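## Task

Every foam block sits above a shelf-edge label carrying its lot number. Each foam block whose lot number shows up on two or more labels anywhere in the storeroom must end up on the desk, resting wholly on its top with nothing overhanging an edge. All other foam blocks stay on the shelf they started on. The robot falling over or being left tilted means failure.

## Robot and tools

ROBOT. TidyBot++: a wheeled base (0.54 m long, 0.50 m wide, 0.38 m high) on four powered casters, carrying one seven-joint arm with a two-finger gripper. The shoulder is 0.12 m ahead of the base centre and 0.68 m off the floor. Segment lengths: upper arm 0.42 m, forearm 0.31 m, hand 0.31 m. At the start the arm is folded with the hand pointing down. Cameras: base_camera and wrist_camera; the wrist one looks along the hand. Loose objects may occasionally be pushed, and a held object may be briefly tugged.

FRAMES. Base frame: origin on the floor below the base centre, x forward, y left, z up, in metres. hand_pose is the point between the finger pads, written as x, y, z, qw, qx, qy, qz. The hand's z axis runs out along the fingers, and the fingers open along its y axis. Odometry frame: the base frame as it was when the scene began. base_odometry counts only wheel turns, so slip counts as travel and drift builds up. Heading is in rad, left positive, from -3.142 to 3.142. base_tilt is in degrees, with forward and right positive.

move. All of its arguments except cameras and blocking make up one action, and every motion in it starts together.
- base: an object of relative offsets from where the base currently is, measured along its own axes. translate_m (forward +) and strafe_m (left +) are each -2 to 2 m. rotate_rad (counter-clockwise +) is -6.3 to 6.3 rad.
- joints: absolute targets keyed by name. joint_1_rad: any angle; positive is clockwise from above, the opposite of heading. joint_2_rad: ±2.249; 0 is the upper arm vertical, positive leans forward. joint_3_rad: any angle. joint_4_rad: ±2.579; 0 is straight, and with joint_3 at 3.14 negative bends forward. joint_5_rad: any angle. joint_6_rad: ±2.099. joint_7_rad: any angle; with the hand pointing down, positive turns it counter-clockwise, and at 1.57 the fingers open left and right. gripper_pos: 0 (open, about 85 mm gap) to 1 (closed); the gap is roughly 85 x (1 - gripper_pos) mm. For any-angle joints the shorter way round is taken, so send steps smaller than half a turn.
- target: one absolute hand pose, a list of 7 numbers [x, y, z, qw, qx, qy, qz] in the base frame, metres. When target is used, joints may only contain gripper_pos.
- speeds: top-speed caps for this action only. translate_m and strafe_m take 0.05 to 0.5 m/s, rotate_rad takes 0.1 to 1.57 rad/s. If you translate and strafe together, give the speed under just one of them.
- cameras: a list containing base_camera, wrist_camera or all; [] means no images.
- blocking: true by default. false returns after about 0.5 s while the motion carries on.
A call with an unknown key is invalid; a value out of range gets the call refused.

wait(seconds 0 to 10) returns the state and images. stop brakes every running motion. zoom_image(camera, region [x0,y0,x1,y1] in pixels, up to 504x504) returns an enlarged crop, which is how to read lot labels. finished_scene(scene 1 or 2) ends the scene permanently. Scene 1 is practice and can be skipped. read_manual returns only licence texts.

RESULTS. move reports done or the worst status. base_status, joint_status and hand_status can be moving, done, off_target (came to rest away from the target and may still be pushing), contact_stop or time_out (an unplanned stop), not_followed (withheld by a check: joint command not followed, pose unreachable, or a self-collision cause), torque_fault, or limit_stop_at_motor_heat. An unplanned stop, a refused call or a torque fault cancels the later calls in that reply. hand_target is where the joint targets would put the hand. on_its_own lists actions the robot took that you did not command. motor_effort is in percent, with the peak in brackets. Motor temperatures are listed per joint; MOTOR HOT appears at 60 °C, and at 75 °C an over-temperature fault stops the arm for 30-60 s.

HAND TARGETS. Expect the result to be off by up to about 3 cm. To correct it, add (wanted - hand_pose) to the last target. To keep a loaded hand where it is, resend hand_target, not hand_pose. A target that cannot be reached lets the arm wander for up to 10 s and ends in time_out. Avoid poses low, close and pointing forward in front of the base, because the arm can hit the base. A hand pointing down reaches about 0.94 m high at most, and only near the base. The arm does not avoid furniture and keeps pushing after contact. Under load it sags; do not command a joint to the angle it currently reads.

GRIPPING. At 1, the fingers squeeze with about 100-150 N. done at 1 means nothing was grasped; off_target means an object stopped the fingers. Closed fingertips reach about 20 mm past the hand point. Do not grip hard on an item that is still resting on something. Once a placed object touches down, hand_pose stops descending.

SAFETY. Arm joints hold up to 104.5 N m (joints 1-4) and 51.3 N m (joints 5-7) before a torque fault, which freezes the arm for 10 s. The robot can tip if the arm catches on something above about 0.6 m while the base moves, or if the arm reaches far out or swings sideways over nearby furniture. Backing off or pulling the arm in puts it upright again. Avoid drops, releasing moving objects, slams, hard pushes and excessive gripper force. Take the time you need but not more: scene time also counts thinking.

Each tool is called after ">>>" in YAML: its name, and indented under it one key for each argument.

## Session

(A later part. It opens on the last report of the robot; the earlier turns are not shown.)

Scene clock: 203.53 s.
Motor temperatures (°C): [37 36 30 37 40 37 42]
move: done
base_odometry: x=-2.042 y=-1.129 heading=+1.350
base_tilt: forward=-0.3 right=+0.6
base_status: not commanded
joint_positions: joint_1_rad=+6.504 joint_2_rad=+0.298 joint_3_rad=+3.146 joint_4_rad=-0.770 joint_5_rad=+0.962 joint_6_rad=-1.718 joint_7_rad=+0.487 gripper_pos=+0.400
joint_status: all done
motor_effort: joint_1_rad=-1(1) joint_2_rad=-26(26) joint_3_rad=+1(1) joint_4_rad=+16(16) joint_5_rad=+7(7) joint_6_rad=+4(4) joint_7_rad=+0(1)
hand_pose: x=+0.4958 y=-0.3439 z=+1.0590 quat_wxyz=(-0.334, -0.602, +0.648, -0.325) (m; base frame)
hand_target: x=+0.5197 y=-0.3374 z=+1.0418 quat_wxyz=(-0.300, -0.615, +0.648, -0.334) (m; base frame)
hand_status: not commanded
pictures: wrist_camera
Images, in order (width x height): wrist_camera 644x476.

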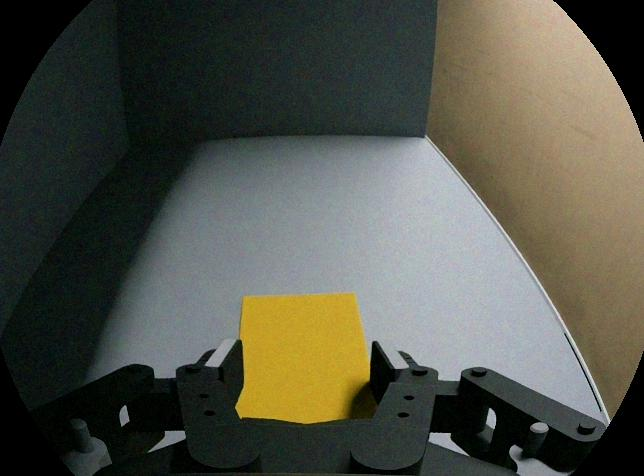

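>>> move:
  joints: {"gripper_pos": 0.7}
  blocking: false
  cameras: []

>>> move:
  joints: {"joint_1_rad": 0.2231, "joint_2_rad": 0.298, "joint_3_rad": 3.14, "joint_4_rad": -0.5366, "joint_5_rad": 1.05, "joint_6_rad": -1.868, "joint_7_rad": 0.69, "gripper_pos": 0.7}
  cameras: ["wrist_camera", "base_camera"]

Scene clock: 205.47 s.
Motor temperatures (°C): [37 36 30 37 40 37 42]
move: moving
base_odometry: x=-2.042 y=-1.129 heading=+1.350
base_tilt: forward=-0.3 right=+0.6
base_status: not commanded
joint_positions: joint_1_rad=+6.504 joint_2_rad=+0.294 joint_3_rad=+3.146 joint_4_rad=-0.770 joint_5_rad=+0.962 joint_6_rad=-1.718 joint_7_rad=+0.487 gripper_pos=+0.700
joint_status: gripper_pos moving
motor_effort: joint_1_rad=+0(1) joint_2_rad=-24(26) joint_3_rad=+1(1) joint_4_rad=+15(16) joint_5_rad=+6(7) joint_6_rad=+4(4) joint_7_rad=+0(1)
hand_pose: x=+0.4942 y=-0.3436 z=+1.0610 quat_wxyz=(-0.333, -0.601, +0.649, -0.327) (m; base frame)
hand_target: x=+0.5197 y=-0.3374 z=+1.0418 quat_wxyz=(-0.300, -0.615, +0.648, -0.334) (m; base frame)
hand_status: not commanded
pictures: none
No camera images: "cameras" was empty.

Scene clock: 206.77 s.
Motor temperatures (°C): [37 36 30 37 40 37 42]
move: done
base_odometry: x=-2.042 y=-1.129 heading=+1.350
base_tilt: forward=-0.3 right=+0.6
base_status: not commanded
joint_positions: joint_1_rad=+6.504 joint_2_rad=+0.291 joint_3_rad=+3.146 joint_4_rad=-0.552 joint_5_rad=+0.994 joint_6_rad=-1.819 joint_7_rad=+0.645 gripper_pos=+0.700
joint_status: all done
motor_effort: joint_1_rad=-1(2) joint_2_rad=-24(28) joint_3_rad=+1(2) joint_4_rad=+13(17) joint_5_rad=+6(8) joint_6_rad=+5(6) joint_7_rad=+0(1)
hand_pose: x=+0.4604 y=-0.3361 z=+1.1204 quat_wxyz=(-0.325, -0.594, +0.652, -0.341) (m; base frame)
hand_target: x=+0.4415 y=-0.3363 z=+1.1238 quat_wxyz=(-0.351, -0.590, +0.653, -0.319) (m; base frame)
hand_status: not commanded
pictures: base_camera, wrist_camera
Images, in order (width x height): base_camera 644x364, wrist_camera 644x476.

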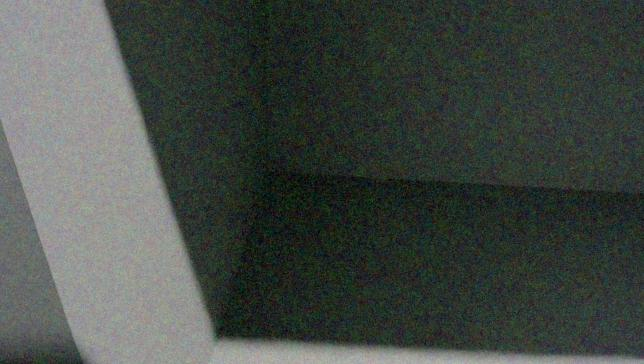

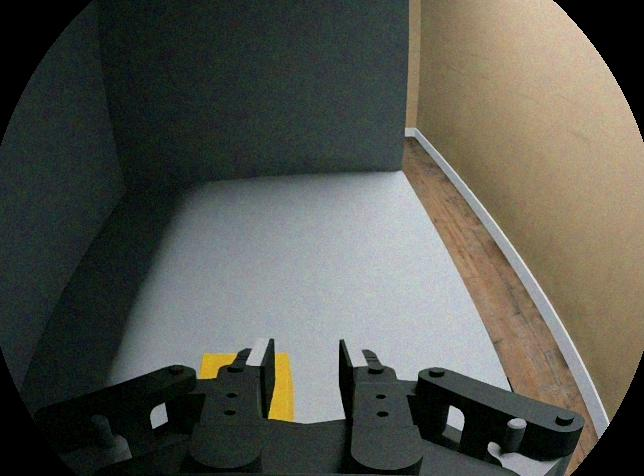

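>>> move:
  base: {"strafe_m": 0.066}
  joints: {"gripper_pos": 0.0}
  cameras: ["wrist_camera"]

>>> zoom_image:
  camera: "wrist_camera"
  region: [130, 230, 370, 430]

Scene clock: 208.27 s.
Motor temperatures (°C): [37 36 30 37 40 37 42]
move: done
base_odometry: x=-2.107 y=-1.115 heading=+1.350
base_tilt: forward=-0.3 right=+0.6
base_status: done
joint_positions: joint_1_rad=+6.504 joint_2_rad=+0.290 joint_3_rad=+3.146 joint_4_rad=-0.551 joint_5_rad=+0.995 joint_6_rad=-1.821 joint_7_rad=+0.647 gripper_pos=+0.000
joint_status: all done
motor_effort: joint_1_rad=+0(4) joint_2_rad=-24(26) joint_3_rad=+1(2) joint_4_rad=+13(15) joint_5_rad=+6(7) joint_6_rad=+5(6) joint_7_rad=+0(1)
hand_pose: x=+0.4595 y=-0.3359 z=+1.1207 quat_wxyz=(-0.325, -0.594, +0.652, -0.340) (m; base frame)
hand_target: x=+0.4415 y=-0.3363 z=+1.1238 quat_wxyz=(-0.351, -0.590, +0.653, -0.319) (m; base frame)
hand_status: not commanded
pictures: wrist_camera
Images, in order (width x height): wrist_camera 644x476.

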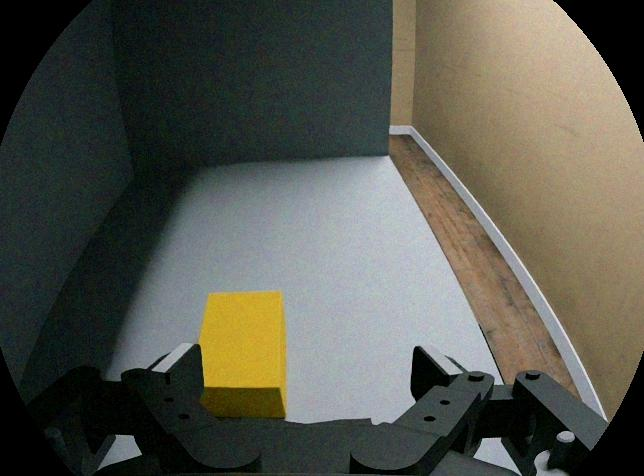

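Scaled by 2.100.

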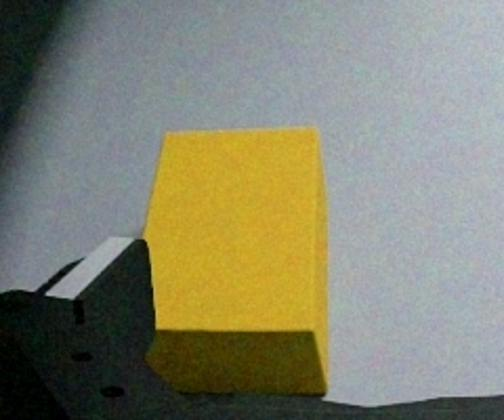

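>>> move:
  base: {"translate_m": 0.01}
  joints: {"joint_1_rad": 0.2231, "joint_2_rad": 0.312, "joint_3_rad": 3.14, "joint_4_rad": -0.836, "joint_5_rad": 0.889, "joint_6_rad": -1.652, "joint_7_rad": 0.423}
  cameras: ["wrist_camera"]

>>> move:
  base: {"strafe_m": -0.064}
  cameras: ["wrist_camera"]

Scene clock: 211.60 s.
Motor temperatures (°C): [37 36 30 37 40 37 42]
move: done
base_odometry: x=-2.105 y=-1.105 heading=+1.350
base_tilt: forward=-0.3 right=+0.6
base_status: done
joint_positions: joint_1_rad=+6.504 joint_2_rad=+0.295 joint_3_rad=+3.146 joint_4_rad=-0.809 joint_5_rad=+0.956 joint_6_rad=-1.705 joint_7_rad=+0.468 gripper_pos=+0.000
joint_status: all done
motor_effort: joint_1_rad=-1(2) joint_2_rad=-26(28) joint_3_rad=+1(2) joint_4_rad=+16(17) joint_5_rad=+7(8) joint_6_rad=+4(6) joint_7_rad=+0(1)
hand_pose: x=+0.4978 y=-0.3438 z=+1.0479 quat_wxyz=(-0.336, -0.606, +0.647, -0.319) (m; base frame)
hand_target: x=+0.5279 y=-0.3380 z=+1.0222 quat_wxyz=(-0.304, -0.621, +0.646, -0.323) (m; base frame)
hand_status: not commanded
pictures: wrist_camera
Images, in order (width x height): wrist_camera 644x476.

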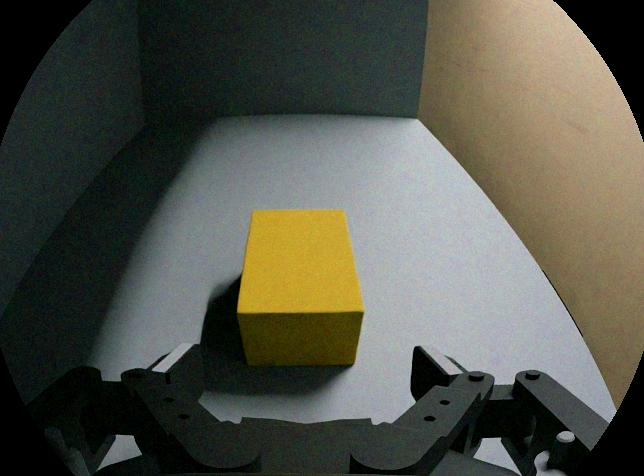

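Scene clock: 212.67 s.
Motor temperatures (°C): [37 36 30 37 40 37 42]
move: done
base_odometry: x=-2.042 y=-1.119 heading=+1.351
base_tilt: forward=-0.3 right=+0.6
base_status: done
joint_positions: joint_1_rad=+6.506 joint_2_rad=+0.296 joint_3_rad=+3.146 joint_4_rad=-0.810 joint_5_rad=+0.955 joint_6_rad=-1.703 joint_7_rad=+0.466 gripper_pos=+0.000
joint_status: not commanded
motor_effort: joint_1_rad=-1(3) joint_2_rad=-26(28) joint_3_rad=+1(3) joint_4_rad=+16(17) joint_5_rad=+7(8) joint_6_rad=+4(4) joint_7_rad=+0(1)
hand_pose: x=+0.4981 y=-0.3447 z=+1.0476 quat_wxyz=(-0.336, -0.605, +0.647, -0.320) (m; base frame)
hand_target: x=+0.5279 y=-0.3380 z=+1.0222 quat_wxyz=(-0.304, -0.621, +0.646, -0.323) (m; base frame)
hand_status: not commanded
pictures: wrist_camera
Images, in order (width x height): wrist_camera 644x476.

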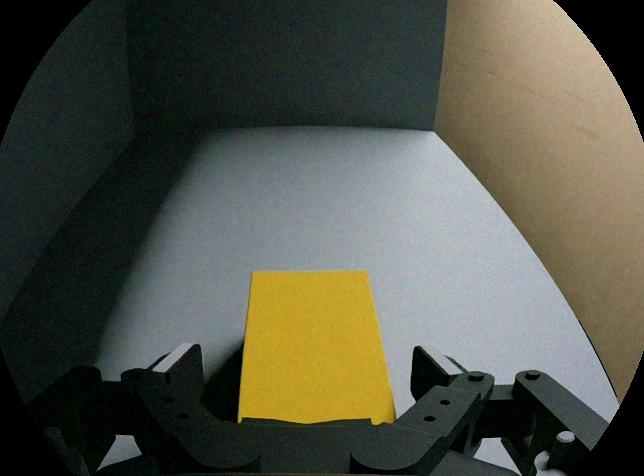

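>>> move:
  joints: {"gripper_pos": 0.4}
  cameras: []

>>> move:
  joints: {"gripper_pos": 0.7}
  blocking: false
  cameras: ["wrist_camera"]

Scene clock: 213.87 s.
Motor temperatures (°C): [37 36 30 37 40 37 42]
move: done
base_odometry: x=-2.042 y=-1.119 heading=+1.351
base_tilt: forward=-0.3 right=+0.6
base_status: not commanded
joint_positions: joint_1_rad=+6.506 joint_2_rad=+0.295 joint_3_rad=+3.146 joint_4_rad=-0.811 joint_5_rad=+0.955 joint_6_rad=-1.701 joint_7_rad=+0.466 gripper_pos=+0.392
joint_status: all done
motor_effort: joint_1_rad=-1(1) joint_2_rad=-24(26) joint_3_rad=+1(2) joint_4_rad=+15(17) joint_5_rad=+6(7) joint_6_rad=+4(4) joint_7_rad=+0(1)
hand_pose: x=+0.4983 y=-0.3448 z=+1.0481 quat_wxyz=(-0.336, -0.605, +0.647, -0.321) (m; base frame)
hand_target: x=+0.5279 y=-0.3380 z=+1.0222 quat_wxyz=(-0.304, -0.621, +0.646, -0.323) (m; base frame)
hand_status: not commanded
pictures: none
No camera images: "cameras" was empty.

Scene clock: 214.37 s.
Motor temperatures (°C): [37 36 30 37 40 37 42]
move: moving
base_odometry: x=-2.042 y=-1.119 heading=+1.351
base_tilt: forward=-0.3 right=+0.6
base_status: not commanded
joint_positions: joint_1_rad=+6.506 joint_2_rad=+0.294 joint_3_rad=+3.146 joint_4_rad=-0.811 joint_5_rad=+0.955 joint_6_rad=-1.700 joint_7_rad=+0.466 gripper_pos=+0.451
joint_status: gripper_pos moving
motor_effort: joint_1_rad=+0(2) joint_2_rad=-23(25) joint_3_rad=+1(2) joint_4_rad=+15(15) joint_5_rad=+6(6) joint_6_rad=+3(4) joint_7_rad=+0(1)
hand_pose: x=+0.4982 y=-0.3448 z=+1.0488 quat_wxyz=(-0.335, -0.605, +0.647, -0.322) (m; base frame)
hand_target: x=+0.5279 y=-0.3380 z=+1.0222 quat_wxyz=(-0.304, -0.621, +0.646, -0.323) (m; base frame)
hand_status: not commanded
pictures: wrist_camera
Images, in order (width x height): wrist_camera 644x476.

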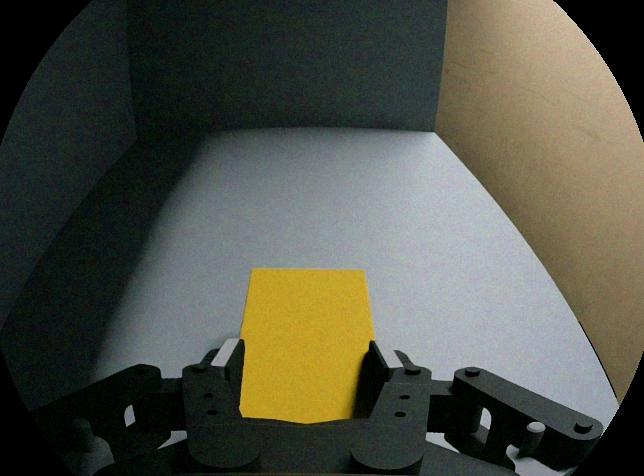

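>>> move:
  joints: {"joint_1_rad": 0.2231, "joint_2_rad": 0.298, "joint_3_rad": 3.14, "joint_4_rad": -0.5366, "joint_5_rad": 1.05, "joint_6_rad": -1.868, "joint_7_rad": 0.69, "gripper_pos": 0.7}
  cameras: ["wrist_camera"]

Scene clock: 215.97 s.
Motor temperatures (°C): [37 36 30 37 40 37 42]
earlier move: off_target
move: off_target
base_odometry: x=-2.042 y=-1.119 heading=+1.351
base_tilt: forward=-0.3 right=+0.6
base_status: not commanded
joint_positions: joint_1_rad=+6.506 joint_2_rad=+0.292 joint_3_rad=+3.146 joint_4_rad=-0.553 joint_5_rad=+0.992 joint_6_rad=-1.819 joint_7_rad=+0.645 gripper_pos=+0.452
joint_status: gripper_pos off_target (ended at +0.452, target +0.700); the others done
motor_effort: joint_1_rad=-1(2) joint_2_rad=-24(29) joint_3_rad=+1(2) joint_4_rad=+13(18) joint_5_rad=+6(8) joint_6_rad=+5(7) joint_7_rad=+0(1)
hand_pose: x=+0.4608 y=-0.3367 z=+1.1194 quat_wxyz=(-0.324, -0.595, +0.652, -0.340) (m; base frame)
hand_target: x=+0.4415 y=-0.3363 z=+1.1238 quat_wxyz=(-0.351, -0.590, +0.653, -0.319) (m; base frame)
hand_status: not commanded
pictures: wrist_camera
Images, in order (width x height): wrist_camera 644x476.

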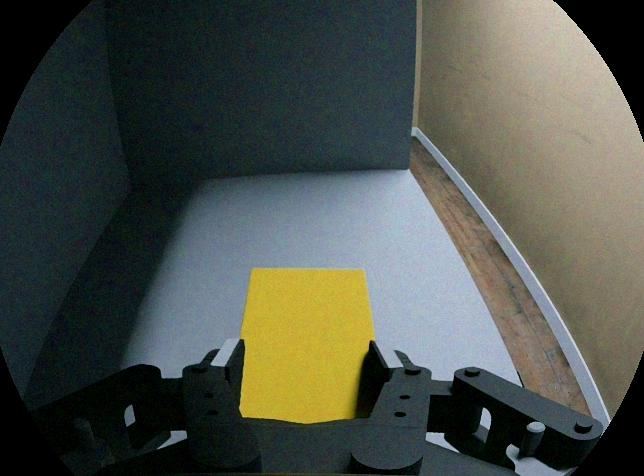

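>>> move:
  base: {"translate_m": -0.33}
  joints: {"joint_1_rad": 0.2231, "joint_2_rad": -0.1, "joint_3_rad": 3.14, "joint_4_rad": -0.85, "joint_5_rad": 1.05, "joint_6_rad": -1.868, "joint_7_rad": 0.69, "gripper_pos": 0.7}
  cameras: ["wrist_camera", "base_camera"]

Scene clock: 218.80 s.
Motor temperatures (°C): [37 36 30 37 40 37 42]
move: off_target
base_odometry: x=-2.114 y=-1.441 heading=+1.351
base_tilt: forward=-0.4 right=+0.6
base_status: done
joint_positions: joint_1_rad=+6.506 joint_2_rad=-0.116 joint_3_rad=+3.146 joint_4_rad=-0.822 joint_5_rad=+0.996 joint_6_rad=-1.828 joint_7_rad=+0.647 gripper_pos=+0.452
joint_status: gripper_pos off_target (ended at +0.452, target +0.700); the others done
motor_effort: joint_1_rad=-1(2) joint_2_rad=-8(30) joint_3_rad=+0(3) joint_4_rad=+12(16) joint_5_rad=+6(8) joint_6_rad=+7(7) joint_7_rad=+0(1)
hand_pose: x=+0.2849 y=-0.2968 z=+1.1723 quat_wxyz=(-0.290, -0.565, +0.670, -0.385) (m; base frame)
hand_target: x=+0.2759 y=-0.2987 z=+1.1627 quat_wxyz=(-0.330, -0.573, +0.664, -0.349) (m; base frame)
hand_status: not commanded
pictures: base_camera, wrist_camera
Images, in order (width x height): base_camera 644x364, wrist_camera 644x476.

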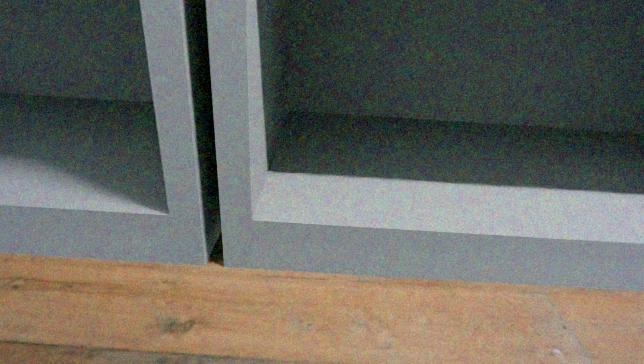

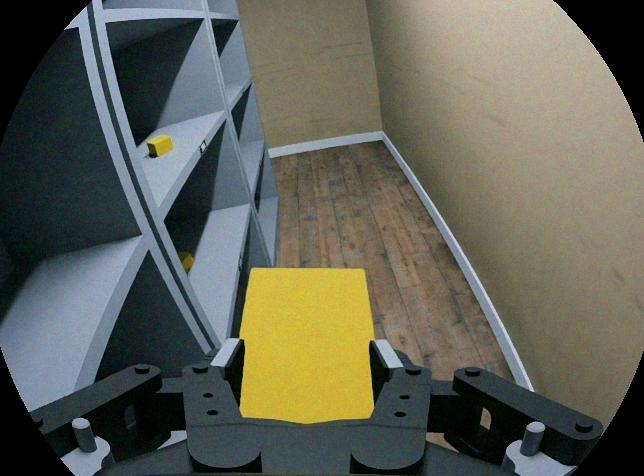

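>>> move:
  base: {"strafe_m": -1.95}
  joints: {"joint_1_rad": 0.0, "joint_2_rad": -0.5, "joint_3_rad": 3.14, "joint_4_rad": -1.22, "joint_5_rad": -0.07, "joint_6_rad": -1.43, "joint_7_rad": 1.61, "gripper_pos": 0.7}
  cameras: ["wrist_camera", "base_camera"]

Scene clock: 225.70 s.
Motor temperatures (°C): [37 36 30 37 40 37 42]
move: off_target
base_odometry: x=-0.211 y=-1.866 heading=+1.351
base_tilt: forward=-0.4 right=+0.6
base_status: done
joint_positions: joint_1_rad=+6.301 joint_2_rad=-0.490 joint_3_rad=+3.146 joint_4_rad=-1.191 joint_5_rad=-0.003 joint_6_rad=-1.486 joint_7_rad=+1.567 gripper_pos=+0.452
joint_status: gripper_pos off_target (ended at +0.452, target +0.700); the others done
motor_effort: joint_1_rad=+0(2) joint_2_rad=+2(9) joint_3_rad=+1(2) joint_4_rad=+16(17) joint_5_rad=+1(7) joint_6_rad=+7(8) joint_7_rad=+0(1)
hand_pose: x=+0.3776 y=-0.0040 z=+1.1134 quat_wxyz=(-0.002, -0.888, +0.011, -0.459) (m; base frame)
hand_target: x=+0.3845 y=+0.0236 z=+1.1175 quat_wxyz=(+0.023, -0.879, -0.030, -0.476) (m; base frame)
hand_status: not commanded
pictures: base_camera, wrist_camera
Images, in order (width x height): base_camera 644x364, wrist_camera 644x476.

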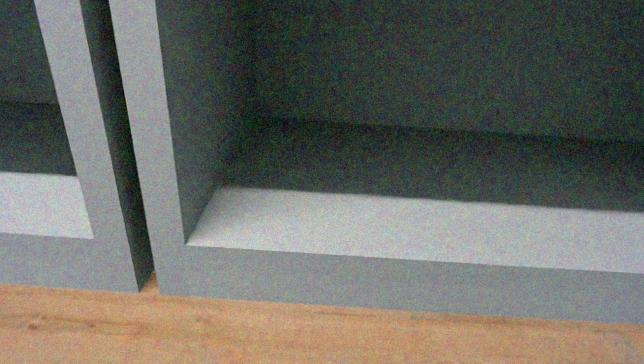

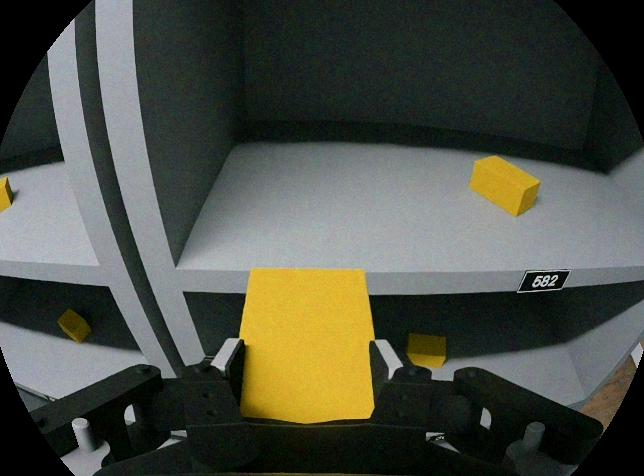

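>>> move:
  base: {"strafe_m": -1.32, "rotate_rad": -0.02}
  cameras: ["wrist_camera", "base_camera"]

Scene clock: 230.87 s.
Motor temperatures (°C): [37 36 30 37 40 37 42]
move: done
base_odometry: x=+1.077 y=-2.155 heading=+1.330
base_tilt: forward=-0.3 right=+0.6
base_status: done
joint_positions: joint_1_rad=+6.301 joint_2_rad=-0.491 joint_3_rad=+3.144 joint_4_rad=-1.192 joint_5_rad=-0.007 joint_6_rad=-1.485 joint_7_rad=+1.567 gripper_pos=+0.452
joint_status: not commanded
motor_effort: joint_1_rad=-1(1) joint_2_rad=+2(5) joint_3_rad=+1(3) joint_4_rad=+16(17) joint_5_rad=+1(2) joint_6_rad=+7(8) joint_7_rad=+0(1)
hand_pose: x=+0.3776 y=-0.0020 z=+1.1134 quat_wxyz=(+0.000, -0.888, +0.009, -0.460) (m; base frame)
hand_target: x=+0.3845 y=+0.0236 z=+1.1175 quat_wxyz=(+0.023, -0.879, -0.030, -0.476) (m; base frame)
hand_status: not commanded
pictures: base_camera, wrist_camera
Images, in order (width x height): base_camera 644x364, wrist_camera 644x476.

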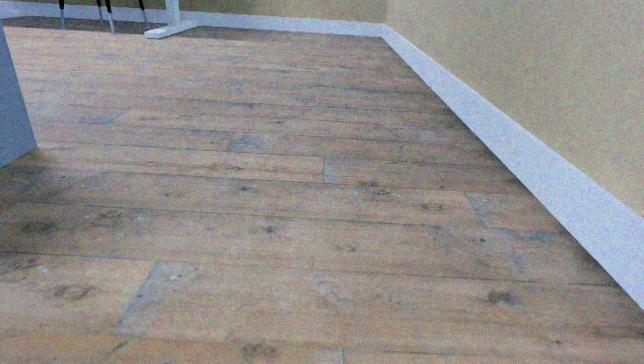

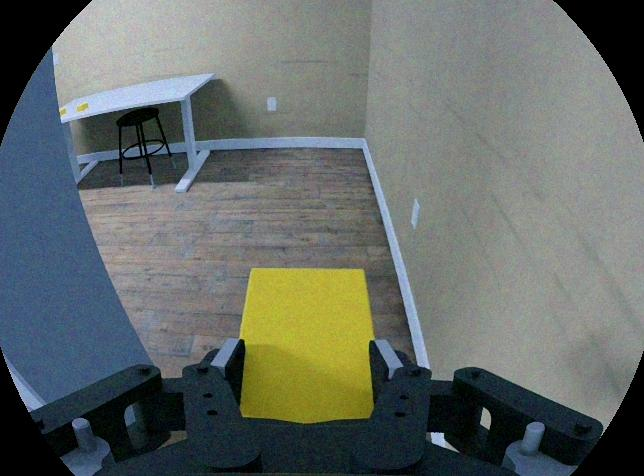

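>>> move:
  base: {"translate_m": 1.5, "strafe_m": 0.02}
  cameras: ["wrist_camera", "base_camera"]

Scene clock: 236.20 s.
Motor temperatures (°C): [37 36 30 37 40 37 42]
move: done
base_odometry: x=+1.416 y=-0.693 heading=+1.329
base_tilt: forward=-0.4 right=+0.6
base_status: done
joint_positions: joint_1_rad=+6.301 joint_2_rad=-0.495 joint_3_rad=+3.144 joint_4_rad=-1.195 joint_5_rad=-0.008 joint_6_rad=-1.483 joint_7_rad=+1.567 gripper_pos=+0.452
joint_status: not commanded
motor_effort: joint_1_rad=-1(1) joint_2_rad=+2(5) joint_3_rad=+1(1) joint_4_rad=+16(17) joint_5_rad=+1(1) joint_6_rad=+8(8) joint_7_rad=+0(1)
hand_pose: x=+0.3764 y=-0.0019 z=+1.1138 quat_wxyz=(+0.000, -0.887, +0.009, -0.461) (m; base frame)
hand_target: x=+0.3845 y=+0.0236 z=+1.1175 quat_wxyz=(+0.023, -0.879, -0.030, -0.476) (m; base frame)
hand_status: not commanded
pictures: base_camera, wrist_camera
Images, in order (width x height): base_camera 644x364, wrist_camera 644x476.

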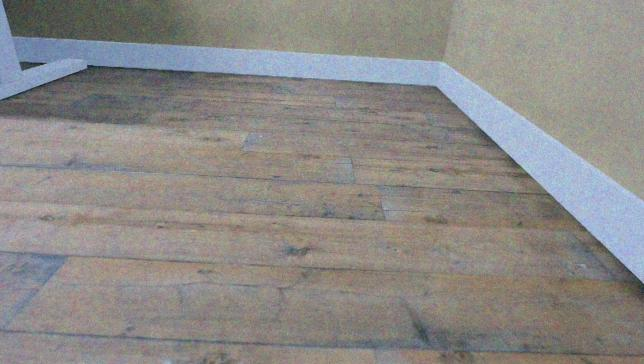

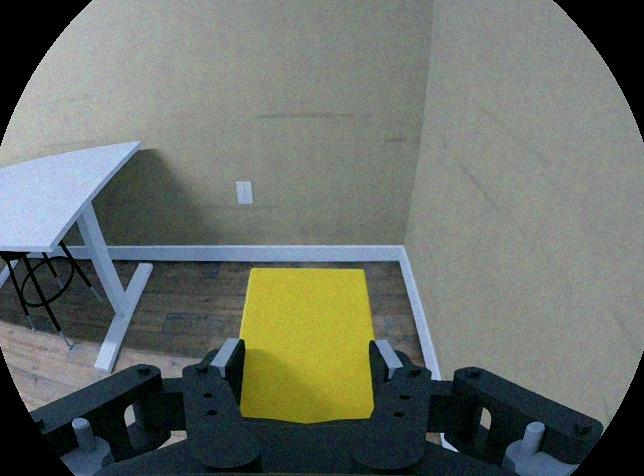

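>>> move:
  base: {"translate_m": 0.33, "strafe_m": 1.37}
  cameras: ["wrist_camera"]

Scene clock: 241.40 s.
Motor temperatures (°C): [37 36 30 37 40 37 42]
move: done
base_odometry: x=+0.165 y=-0.044 heading=+1.329
base_tilt: forward=-0.4 right=+0.6
base_status: done
joint_positions: joint_1_rad=+6.300 joint_2_rad=-0.493 joint_3_rad=+3.144 joint_4_rad=-1.205 joint_5_rad=-0.009 joint_6_rad=-1.439 joint_7_rad=+1.567 gripper_pos=+0.458
joint_status: not commanded
motor_effort: joint_1_rad=+0(1) joint_2_rad=+2(6) joint_3_rad=+1(3) joint_4_rad=+16(18) joint_5_rad=+1(2) joint_6_rad=+8(9) joint_7_rad=+0(1)
hand_pose: x=+0.3855 y=-0.0012 z=+1.1197 quat_wxyz=(+0.001, -0.880, +0.008, -0.475) (m; base frame)
hand_target: x=+0.3845 y=+0.0236 z=+1.1175 quat_wxyz=(+0.023, -0.879, -0.030, -0.476) (m; base frame)
hand_status: not commanded
pictures: wrist_camera
Images, in order (width x height): wrist_camera 644x476.

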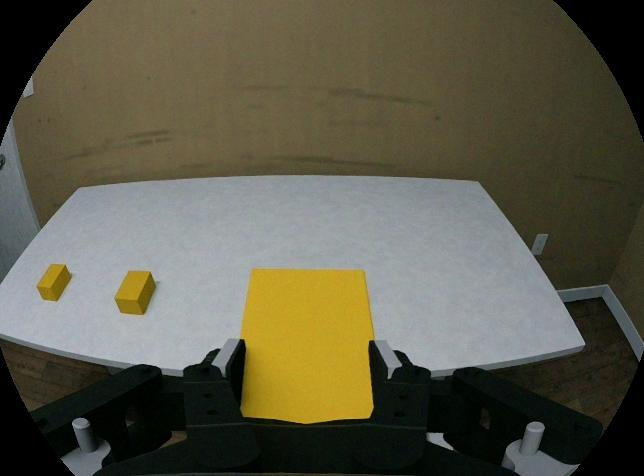

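>>> move:
  base: {"translate_m": 0.065}
  joints: {"joint_1_rad": 0.0, "joint_2_rad": -0.16, "joint_3_rad": 3.14, "joint_4_rad": -1.40, "joint_5_rad": -0.07, "joint_6_rad": -0.92, "joint_7_rad": 1.61, "gripper_pos": 0.7}
  cameras: []

>>> move:
  joints: {"joint_1_rad": 0.0, "joint_2_rad": 0.173, "joint_3_rad": 3.14, "joint_4_rad": -1.571, "joint_5_rad": -0.07, "joint_6_rad": -0.423, "joint_7_rad": 1.61, "gripper_pos": 0.7}
  cameras: ["wrist_camera"]

Scene clock: 244.40 s.
Motor temperatures (°C): [37 36 30 37 40 37 42]
move: off_target
base_odometry: x=+0.181 y=+0.019 heading=+1.329
base_tilt: forward=-0.3 right=+0.6
base_status: done
joint_positions: joint_1_rad=+6.300 joint_2_rad=-0.163 joint_3_rad=+3.144 joint_4_rad=-1.378 joint_5_rad=-0.009 joint_6_rad=-0.978 joint_7_rad=+1.567 gripper_pos=+0.458
joint_status: gripper_pos off_target (ended at +0.458, target +0.700); the others done
motor_effort: joint_1_rad=+0(2) joint_2_rad=-14(18) joint_3_rad=+0(1) joint_4_rad=+22(23) joint_5_rad=+1(2) joint_6_rad=+7(9) joint_7_rad=+0(1)
hand_pose: x=+0.5985 y=-0.0053 z=+1.0247 quat_wxyz=(+0.001, -0.890, +0.010, -0.456) (m; base frame)
hand_target: x=+0.6078 y=+0.0195 z=+1.0269 quat_wxyz=(+0.026, -0.881, -0.012, -0.472) (m; base frame)
hand_status: not commanded
pictures: none
No camera images: "cameras" was empty.

Scene clock: 246.17 s.
Motor temperatures (°C): [37 36 30 37 40 37 42]
move: off_target
base_odometry: x=+0.180 y=+0.019 heading=+1.329
base_tilt: forward=-0.3 right=+0.6
base_status: not commanded
joint_positions: joint_1_rad=+6.300 joint_2_rad=+0.166 joint_3_rad=+3.144 joint_4_rad=-1.550 joint_5_rad=-0.009 joint_6_rad=-0.481 joint_7_rad=+1.567 gripper_pos=+0.458
joint_status: gripper_pos off_target (ended at +0.458, target +0.700); the others done
motor_effort: joint_1_rad=+0(1) joint_2_rad=-27(31) joint_3_rad=+0(1) joint_4_rad=+22(24) joint_5_rad=+1(2) joint_6_rad=+8(8) joint_7_rad=+0(1)
hand_pose: x=+0.7517 y=-0.0091 z=+0.8691 quat_wxyz=(+0.000, -0.890, +0.013, -0.455) (m; base frame)
hand_target: x=+0.7587 y=+0.0112 z=+0.8677 quat_wxyz=(+0.019, -0.883, +0.004, -0.468) (m; base frame)
hand_status: not commanded
pictures: wrist_camera
Images, in order (width x height): wrist_camera 644x476.

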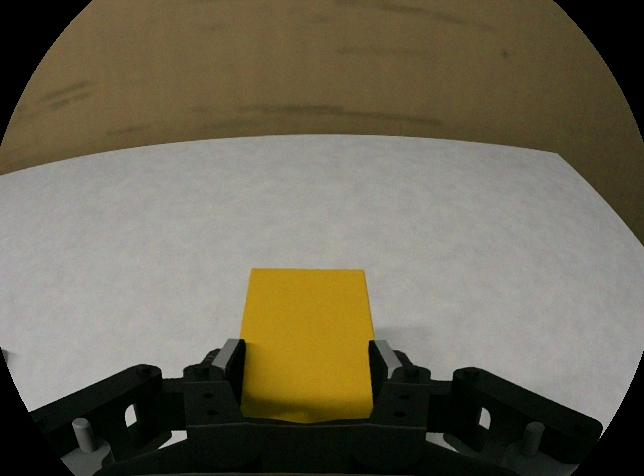

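>>> move:
  joints: {"joint_1_rad": 0.0, "joint_2_rad": 0.21, "joint_3_rad": 3.14, "joint_4_rad": -1.772, "joint_5_rad": -0.07, "joint_6_rad": -0.165, "joint_7_rad": 1.61, "gripper_pos": 0.7}
  cameras: ["wrist_camera"]

Scene clock: 247.97 s.
Motor temperatures (°C): [37 36 30 37 40 37 42]
move: off_target
base_odometry: x=+0.180 y=+0.019 heading=+1.329
base_tilt: forward=-0.3 right=+0.6
base_status: not commanded
joint_positions: joint_1_rad=+6.300 joint_2_rad=+0.190 joint_3_rad=+3.144 joint_4_rad=-1.747 joint_5_rad=-0.009 joint_6_rad=-0.223 joint_7_rad=+1.567 gripper_pos=+0.458
joint_status: gripper_pos off_target (ended at +0.458, target +0.700); the others done
motor_effort: joint_1_rad=-1(2) joint_2_rad=-26(29) joint_3_rad=+0(1) joint_4_rad=+20(22) joint_5_rad=+1(2) joint_6_rad=+8(8) joint_7_rad=+0(1)
hand_pose: x=+0.7509 y=-0.0098 z=+0.8096 quat_wxyz=(-0.001, -0.882, +0.013, -0.471) (m; base frame)
hand_target: x=+0.7559 y=+0.0059 z=+0.7982 quat_wxyz=(+0.013, -0.879, +0.010, -0.477) (m; base frame)
hand_status: not commanded
pictures: wrist_camera
Images, in order (width x height): wrist_camera 644x476.

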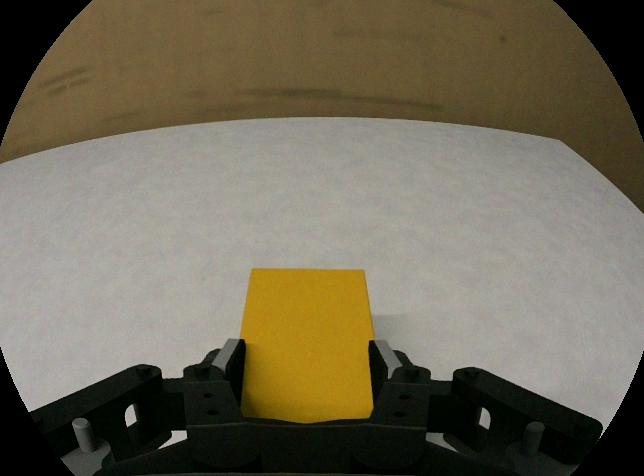

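>>> move:
  joints: {"joint_1_rad": 0.0, "joint_2_rad": 0.234, "joint_3_rad": 3.14, "joint_4_rad": -1.811, "joint_5_rad": -0.07, "joint_6_rad": -0.12, "joint_7_rad": 1.61, "gripper_pos": 0.7}
  cameras: []

>>> move:
  joints: {"joint_1_rad": 0.0, "joint_2_rad": 0.239, "joint_3_rad": 3.14, "joint_4_rad": -1.822, "joint_5_rad": -0.07, "joint_6_rad": -0.104, "joint_7_rad": 1.61, "gripper_pos": 0.7}
  cameras: ["wrist_camera"]

Scene clock: 249.27 s.
Motor temperatures (°C): [37 36 30 37 40 37 42]
move: off_target
base_odometry: x=+0.180 y=+0.019 heading=+1.329
base_tilt: forward=-0.3 right=+0.6
base_status: not commanded
joint_positions: joint_1_rad=+6.300 joint_2_rad=+0.212 joint_3_rad=+3.144 joint_4_rad=-1.785 joint_5_rad=-0.009 joint_6_rad=-0.172 joint_7_rad=+1.567 gripper_pos=+0.458
joint_status: gripper_pos off_target (ended at +0.458, target +0.700); the others done
motor_effort: joint_1_rad=+0(1) joint_2_rad=-27(28) joint_3_rad=+0(0) joint_4_rad=+21(22) joint_5_rad=+1(1) joint_6_rad=+7(8) joint_7_rad=+0(1)
hand_pose: x=+0.7510 y=-0.0099 z=+0.7879 quat_wxyz=(-0.001, -0.884, +0.013, -0.467) (m; base frame)
hand_target: x=+0.7542 y=+0.0049 z=+0.7734 quat_wxyz=(+0.011, -0.883, +0.011, -0.469) (m; base frame)
hand_status: not commanded
pictures: none
No camera images: "cameras" was empty.

Scene clock: 249.80 s.
Motor temperatures (°C): [37 36 30 37 40 37 42]
move: off_target
base_odometry: x=+0.180 y=+0.019 heading=+1.329
base_tilt: forward=-0.3 right=+0.6
base_status: not commanded
joint_positions: joint_1_rad=+6.300 joint_2_rad=+0.213 joint_3_rad=+3.144 joint_4_rad=-1.795 joint_5_rad=-0.009 joint_6_rad=-0.155 joint_7_rad=+1.567 gripper_pos=+0.458
joint_status: gripper_pos off_target (ended at +0.458, target +0.700); the others done
motor_effort: joint_1_rad=+0(1) joint_2_rad=-27(28) joint_3_rad=+0(1) joint_4_rad=+20(21) joint_5_rad=+1(1) joint_6_rad=+7(9) joint_7_rad=+0(1)
hand_pose: x=+0.7510 y=-0.0100 z=+0.7863 quat_wxyz=(-0.001, -0.883, +0.013, -0.470) (m; base frame)
hand_target: x=+0.7539 y=+0.0046 z=+0.7685 quat_wxyz=(+0.011, -0.883, +0.011, -0.469) (m; base frame)
hand_status: not commanded
pictures: wrist_camera
Images, in order (width x height): wrist_camera 644x476.

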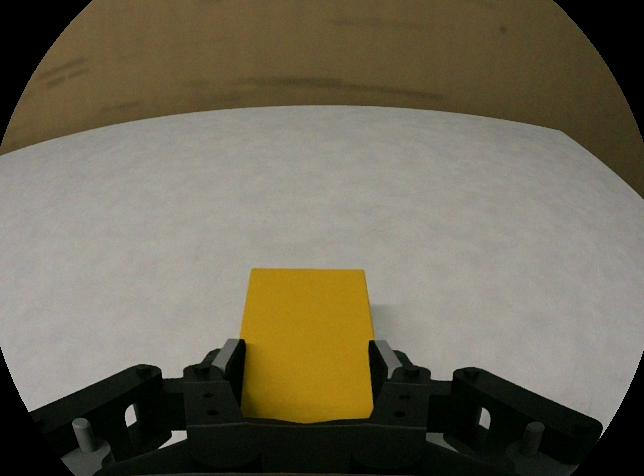

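>>> move:
  joints: {"joint_1_rad": 0.0, "joint_2_rad": 0.245, "joint_3_rad": 3.14, "joint_4_rad": -1.833, "joint_5_rad": -0.07, "joint_6_rad": -0.089, "joint_7_rad": 1.61, "gripper_pos": 0.7}
  cameras: []

>>> move:
  joints: {"joint_1_rad": 0.0, "joint_2_rad": 0.25, "joint_3_rad": 3.14, "joint_4_rad": -1.843, "joint_5_rad": -0.07, "joint_6_rad": -0.074, "joint_7_rad": 1.61, "gripper_pos": 0.7}
  cameras: ["wrist_camera"]

Scene clock: 250.53 s.
Motor temperatures (°C): [37 36 30 37 40 37 42]
move: off_target
base_odometry: x=+0.180 y=+0.019 heading=+1.329
base_tilt: forward=-0.3 right=+0.6
base_status: not commanded
joint_positions: joint_1_rad=+6.300 joint_2_rad=+0.218 joint_3_rad=+3.144 joint_4_rad=-1.805 joint_5_rad=-0.009 joint_6_rad=-0.140 joint_7_rad=+1.567 gripper_pos=+0.458
joint_status: gripper_pos off_target (ended at +0.458, target +0.700); the others done
motor_effort: joint_1_rad=+0(1) joint_2_rad=-27(28) joint_3_rad=+0(1) joint_4_rad=+20(21) joint_5_rad=+1(1) joint_6_rad=+7(8) joint_7_rad=+0(1)
hand_pose: x=+0.7509 y=-0.0100 z=+0.7815 quat_wxyz=(-0.001, -0.883, +0.013, -0.470) (m; base frame)
hand_target: x=+0.7535 y=+0.0042 z=+0.7626 quat_wxyz=(+0.010, -0.883, +0.011, -0.468) (m; base frame)
hand_status: not commanded
pictures: none
No camera images: "cameras" was empty.

Scene clock: 251.07 s.
Motor temperatures (°C): [37 36 30 37 40 37 42]
move: off_target
base_odometry: x=+0.180 y=+0.019 heading=+1.329
base_tilt: forward=-0.3 right=+0.6
base_status: not commanded
joint_positions: joint_1_rad=+6.300 joint_2_rad=+0.220 joint_3_rad=+3.144 joint_4_rad=-1.814 joint_5_rad=-0.009 joint_6_rad=-0.123 joint_7_rad=+1.567 gripper_pos=+0.458
joint_status: gripper_pos off_target (ended at +0.458, target +0.700); the others done
motor_effort: joint_1_rad=+0(2) joint_2_rad=-27(28) joint_3_rad=+0(1) joint_4_rad=+20(21) joint_5_rad=+1(1) joint_6_rad=+7(9) joint_7_rad=+0(0)
hand_pose: x=+0.7514 y=-0.0101 z=+0.7797 quat_wxyz=(-0.001, -0.881, +0.013, -0.473) (m; base frame)
hand_target: x=+0.7532 y=+0.0039 z=+0.7580 quat_wxyz=(+0.010, -0.883, +0.012, -0.468) (m; base frame)
hand_status: not commanded
pictures: wrist_camera
Images, in order (width x height): wrist_camera 644x476.

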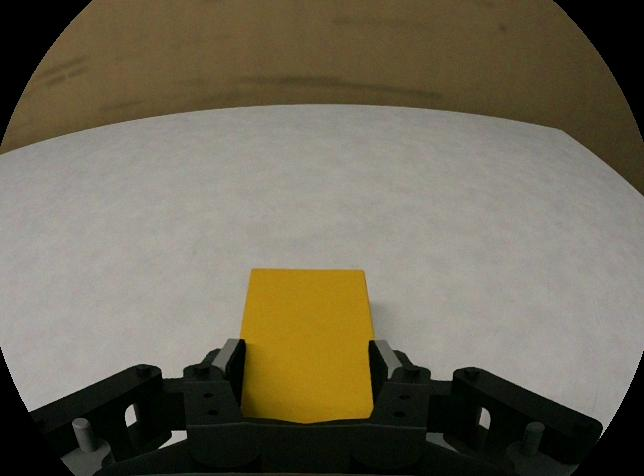

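>>> move:
  joints: {"joint_1_rad": 0.0, "joint_2_rad": 0.254, "joint_3_rad": 3.14, "joint_4_rad": -1.85, "joint_5_rad": -0.07, "joint_6_rad": -0.074, "joint_7_rad": 1.61, "gripper_pos": 0.7}
  cameras: []

>>> move:
  joints: {"joint_1_rad": 0.0, "joint_2_rad": 0.259, "joint_3_rad": 3.14, "joint_4_rad": -1.858, "joint_5_rad": -0.07, "joint_6_rad": -0.068, "joint_7_rad": 1.61, "gripper_pos": 0.7}
  cameras: ["wrist_camera"]

Scene clock: 252.97 s.
Motor temperatures (°C): [37 36 30 37 40 37 42]
move: off_target
base_odometry: x=+0.180 y=+0.019 heading=+1.329
base_tilt: forward=-0.3 right=+0.6
base_status: not commanded
joint_positions: joint_1_rad=+6.300 joint_2_rad=+0.221 joint_3_rad=+3.144 joint_4_rad=-1.815 joint_5_rad=-0.009 joint_6_rad=-0.120 joint_7_rad=+1.568 gripper_pos=+0.458
joint_status: gripper_pos off_target (ended at +0.458, target +0.700); the others done
motor_effort: joint_1_rad=+0(1) joint_2_rad=-26(27) joint_3_rad=+0(0) joint_4_rad=+19(20) joint_5_rad=+1(1) joint_6_rad=+7(8) joint_7_rad=+0(1)
hand_pose: x=+0.7515 y=-0.0101 z=+0.7795 quat_wxyz=(-0.001, -0.881, +0.013, -0.473) (m; base frame)
hand_target: x=+0.7511 y=+0.0039 z=+0.7518 quat_wxyz=(+0.010, -0.886, +0.012, -0.463) (m; base frame)
hand_status: not commanded
pictures: none
No camera images: "cameras" was empty.

Scene clock: 253.47 s.
Motor temperatures (°C): [37 36 30 37 40 37 42]
move: off_target
base_odometry: x=+0.180 y=+0.019 heading=+1.329
base_tilt: forward=-0.3 right=+0.6
base_status: not commanded
joint_positions: joint_1_rad=+6.300 joint_2_rad=+0.221 joint_3_rad=+3.144 joint_4_rad=-1.820 joint_5_rad=-0.009 joint_6_rad=-0.110 joint_7_rad=+1.568 gripper_pos=+0.458
joint_status: gripper_pos off_target (ended at +0.458, target +0.700); the others done
motor_effort: joint_1_rad=+0(1) joint_2_rad=-24(26) joint_3_rad=+0(1) joint_4_rad=+18(19) joint_5_rad=+1(1) joint_6_rad=+6(8) joint_7_rad=-1(1)
hand_pose: x=+0.7517 y=-0.0101 z=+0.7793 quat_wxyz=(-0.001, -0.880, +0.013, -0.475) (m; base frame)
hand_target: x=+0.7498 y=+0.0038 z=+0.7459 quat_wxyz=(+0.010, -0.888, +0.012, -0.460) (m; base frame)
hand_status: not commanded
pictures: wrist_camera
Images, in order (width x height): wrist_camera 644x476.

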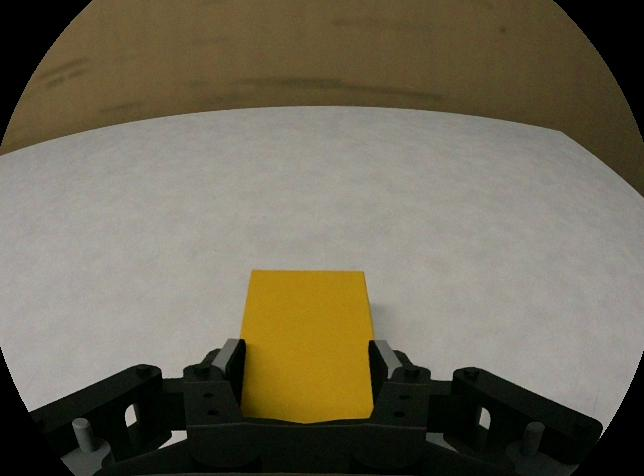

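>>> move:
  joints: {"gripper_pos": 0.25}
  cameras: ["wrist_camera"]

Scene clock: 254.77 s.
Motor temperatures (°C): [37 36 30 37 40 37 42]
move: done
base_odometry: x=+0.180 y=+0.019 heading=+1.329
base_tilt: forward=-0.3 right=+0.6
base_status: not commanded
joint_positions: joint_1_rad=+6.300 joint_2_rad=+0.233 joint_3_rad=+3.144 joint_4_rad=-1.829 joint_5_rad=-0.009 joint_6_rad=-0.110 joint_7_rad=+1.568 gripper_pos=+0.250
joint_status: all done
motor_effort: joint_1_rad=-1(1) joint_2_rad=-27(28) joint_3_rad=+0(0) joint_4_rad=+19(21) joint_5_rad=+1(1) joint_6_rad=+8(8) joint_7_rad=-1(1)
hand_pose: x=+0.7499 y=-0.0100 z=+0.7664 quat_wxyz=(-0.001, -0.885, +0.013, -0.466) (m; base frame)
hand_target: x=+0.7498 y=+0.0038 z=+0.7459 quat_wxyz=(+0.010, -0.888, +0.012, -0.460) (m; base frame)
hand_status: not commanded
pictures: wrist_camera
Images, in order (width x height): wrist_camera 644x476.

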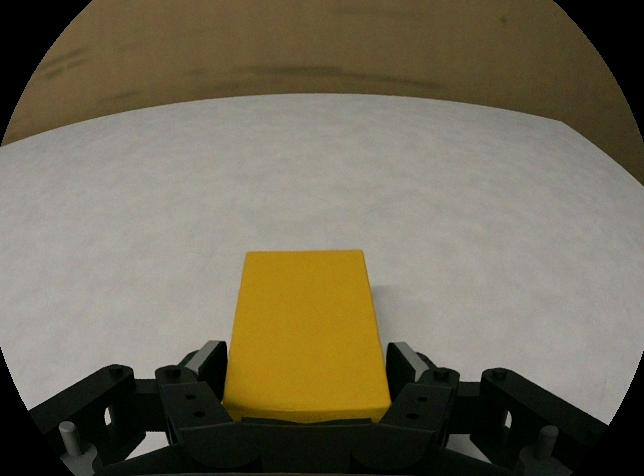

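>>> move:
  joints: {"gripper_pos": 0.0}
  cameras: []

>>> move:
  joints: {"joint_1_rad": 0.0, "joint_2_rad": 0.18, "joint_3_rad": 3.14, "joint_4_rad": -1.72, "joint_5_rad": -0.07, "joint_6_rad": -0.28, "joint_7_rad": 1.61}
  cameras: ["wrist_camera"]

Scene clock: 256.23 s.
Motor temperatures (°C): [37 36 30 37 40 37 42]
move: done
base_odometry: x=+0.180 y=+0.019 heading=+1.329
base_tilt: forward=-0.3 right=+0.6
base_status: not commanded
joint_positions: joint_1_rad=+6.300 joint_2_rad=+0.233 joint_3_rad=+3.144 joint_4_rad=-1.829 joint_5_rad=-0.009 joint_6_rad=-0.110 joint_7_rad=+1.568 gripper_pos=+0.000
joint_status: all done
motor_effort: joint_1_rad=+0(1) joint_2_rad=-27(28) joint_3_rad=+0(0) joint_4_rad=+20(20) joint_5_rad=+1(1) joint_6_rad=+7(8) joint_7_rad=+0(0)
hand_pose: x=+0.7499 y=-0.0100 z=+0.7664 quat_wxyz=(-0.001, -0.885, +0.013, -0.466) (m; base frame)
hand_target: x=+0.7498 y=+0.0038 z=+0.7459 quat_wxyz=(+0.010, -0.888, +0.012, -0.460) (m; base frame)
hand_status: not commanded
pictures: none
No camera images: "cameras" was empty.

Scene clock: 257.53 s.
Motor temperatures (°C): [37 36 30 37 40 37 42]
move: done
base_odometry: x=+0.180 y=+0.019 heading=+1.329
base_tilt: forward=-0.3 right=+0.6
base_status: not commanded
joint_positions: joint_1_rad=+6.300 joint_2_rad=+0.174 joint_3_rad=+3.144 joint_4_rad=-1.727 joint_5_rad=-0.009 joint_6_rad=-0.233 joint_7_rad=+1.568 gripper_pos=+0.000
joint_status: all done
motor_effort: joint_1_rad=+0(1) joint_2_rad=-26(30) joint_3_rad=+0(1) joint_4_rad=+20(21) joint_5_rad=+1(1) joint_6_rad=+7(8) joint_7_rad=+0(1)
hand_pose: x=+0.7523 y=-0.0097 z=+0.8281 quat_wxyz=(-0.001, -0.876, +0.013, -0.483) (m; base frame)
hand_target: x=+0.7472 y=+0.0083 z=+0.8162 quat_wxyz=(+0.016, -0.886, +0.007, -0.463) (m; base frame)
hand_status: not commanded
pictures: wrist_camera
Images, in order (width x height): wrist_camera 644x476.

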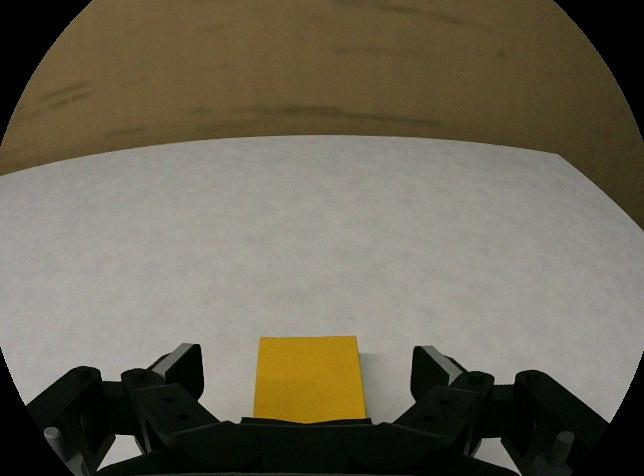

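>>> move:
  joints: {"joint_1_rad": 0.0, "joint_2_rad": 0.1, "joint_3_rad": 3.14, "joint_4_rad": -1.42, "joint_5_rad": -0.07, "joint_6_rad": -0.66, "joint_7_rad": 1.61}
  cameras: ["wrist_camera"]

>>> move:
  base: {"translate_m": -0.3}
  cameras: ["wrist_camera"]

Scene clock: 259.37 s.
Motor temperatures (°C): [37 36 30 37 40 37 42]
move: done
base_odometry: x=+0.180 y=+0.019 heading=+1.329
base_tilt: forward=-0.3 right=+0.6
base_status: not commanded
joint_positions: joint_1_rad=+6.300 joint_2_rad=+0.095 joint_3_rad=+3.144 joint_4_rad=-1.429 joint_5_rad=-0.009 joint_6_rad=-0.609 joint_7_rad=+1.568 gripper_pos=+0.000
joint_status: all done
motor_effort: joint_1_rad=-1(2) joint_2_rad=-24(29) joint_3_rad=+0(1) joint_4_rad=+22(23) joint_5_rad=+1(2) joint_6_rad=+8(9) joint_7_rad=+0(1)
hand_pose: x=+0.7362 y=-0.0084 z=+0.9492 quat_wxyz=(+0.000, -0.876, +0.012, -0.483) (m; base frame)
hand_target: x=+0.7302 y=+0.0156 z=+0.9388 quat_wxyz=(+0.023, -0.886, -0.003, -0.463) (m; base frame)
hand_status: not commanded
pictures: wrist_camera
Images, in order (width x height): wrist_camera 644x476.

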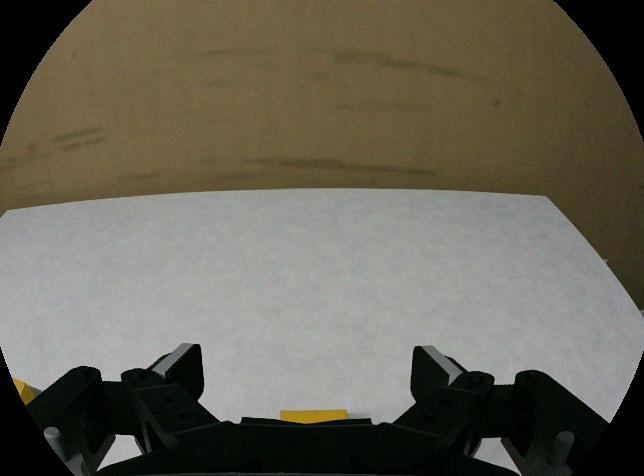

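Scene clock: 261.33 s.
Motor temperatures (°C): [37 36 30 37 40 37 42]
move: done
base_odometry: x=+0.108 y=-0.273 heading=+1.329
base_tilt: forward=-0.3 right=+0.6
base_status: done
joint_positions: joint_1_rad=+6.297 joint_2_rad=+0.085 joint_3_rad=+3.143 joint_4_rad=-1.429 joint_5_rad=-0.010 joint_6_rad=-0.616 joint_7_rad=+1.568 gripper_pos=+0.000
joint_status: not commanded
motor_effort: joint_1_rad=+0(2) joint_2_rad=-24(28) joint_3_rad=+0(2) joint_4_rad=+22(23) joint_5_rad=+1(1) joint_6_rad=+7(8) joint_7_rad=+0(1)
hand_pose: x=+0.7325 y=-0.0065 z=+0.9536 quat_wxyz=(+0.001, -0.875, +0.010, -0.484) (m; base frame)
hand_target: x=+0.7302 y=+0.0156 z=+0.9388 quat_wxyz=(+0.023, -0.886, -0.003, -0.463) (m; base frame)
hand_status: not commanded
pictures: wrist_camera
Images, in order (width x height): wrist_camera 644x476.

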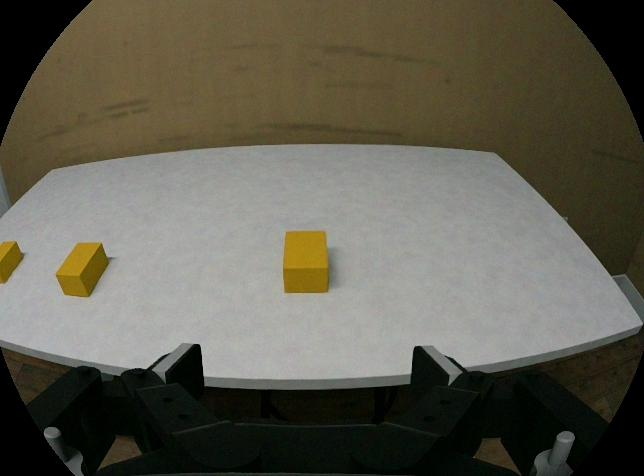

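>>> finished_scene:
  scene: 2

The scene is finished: the task was done.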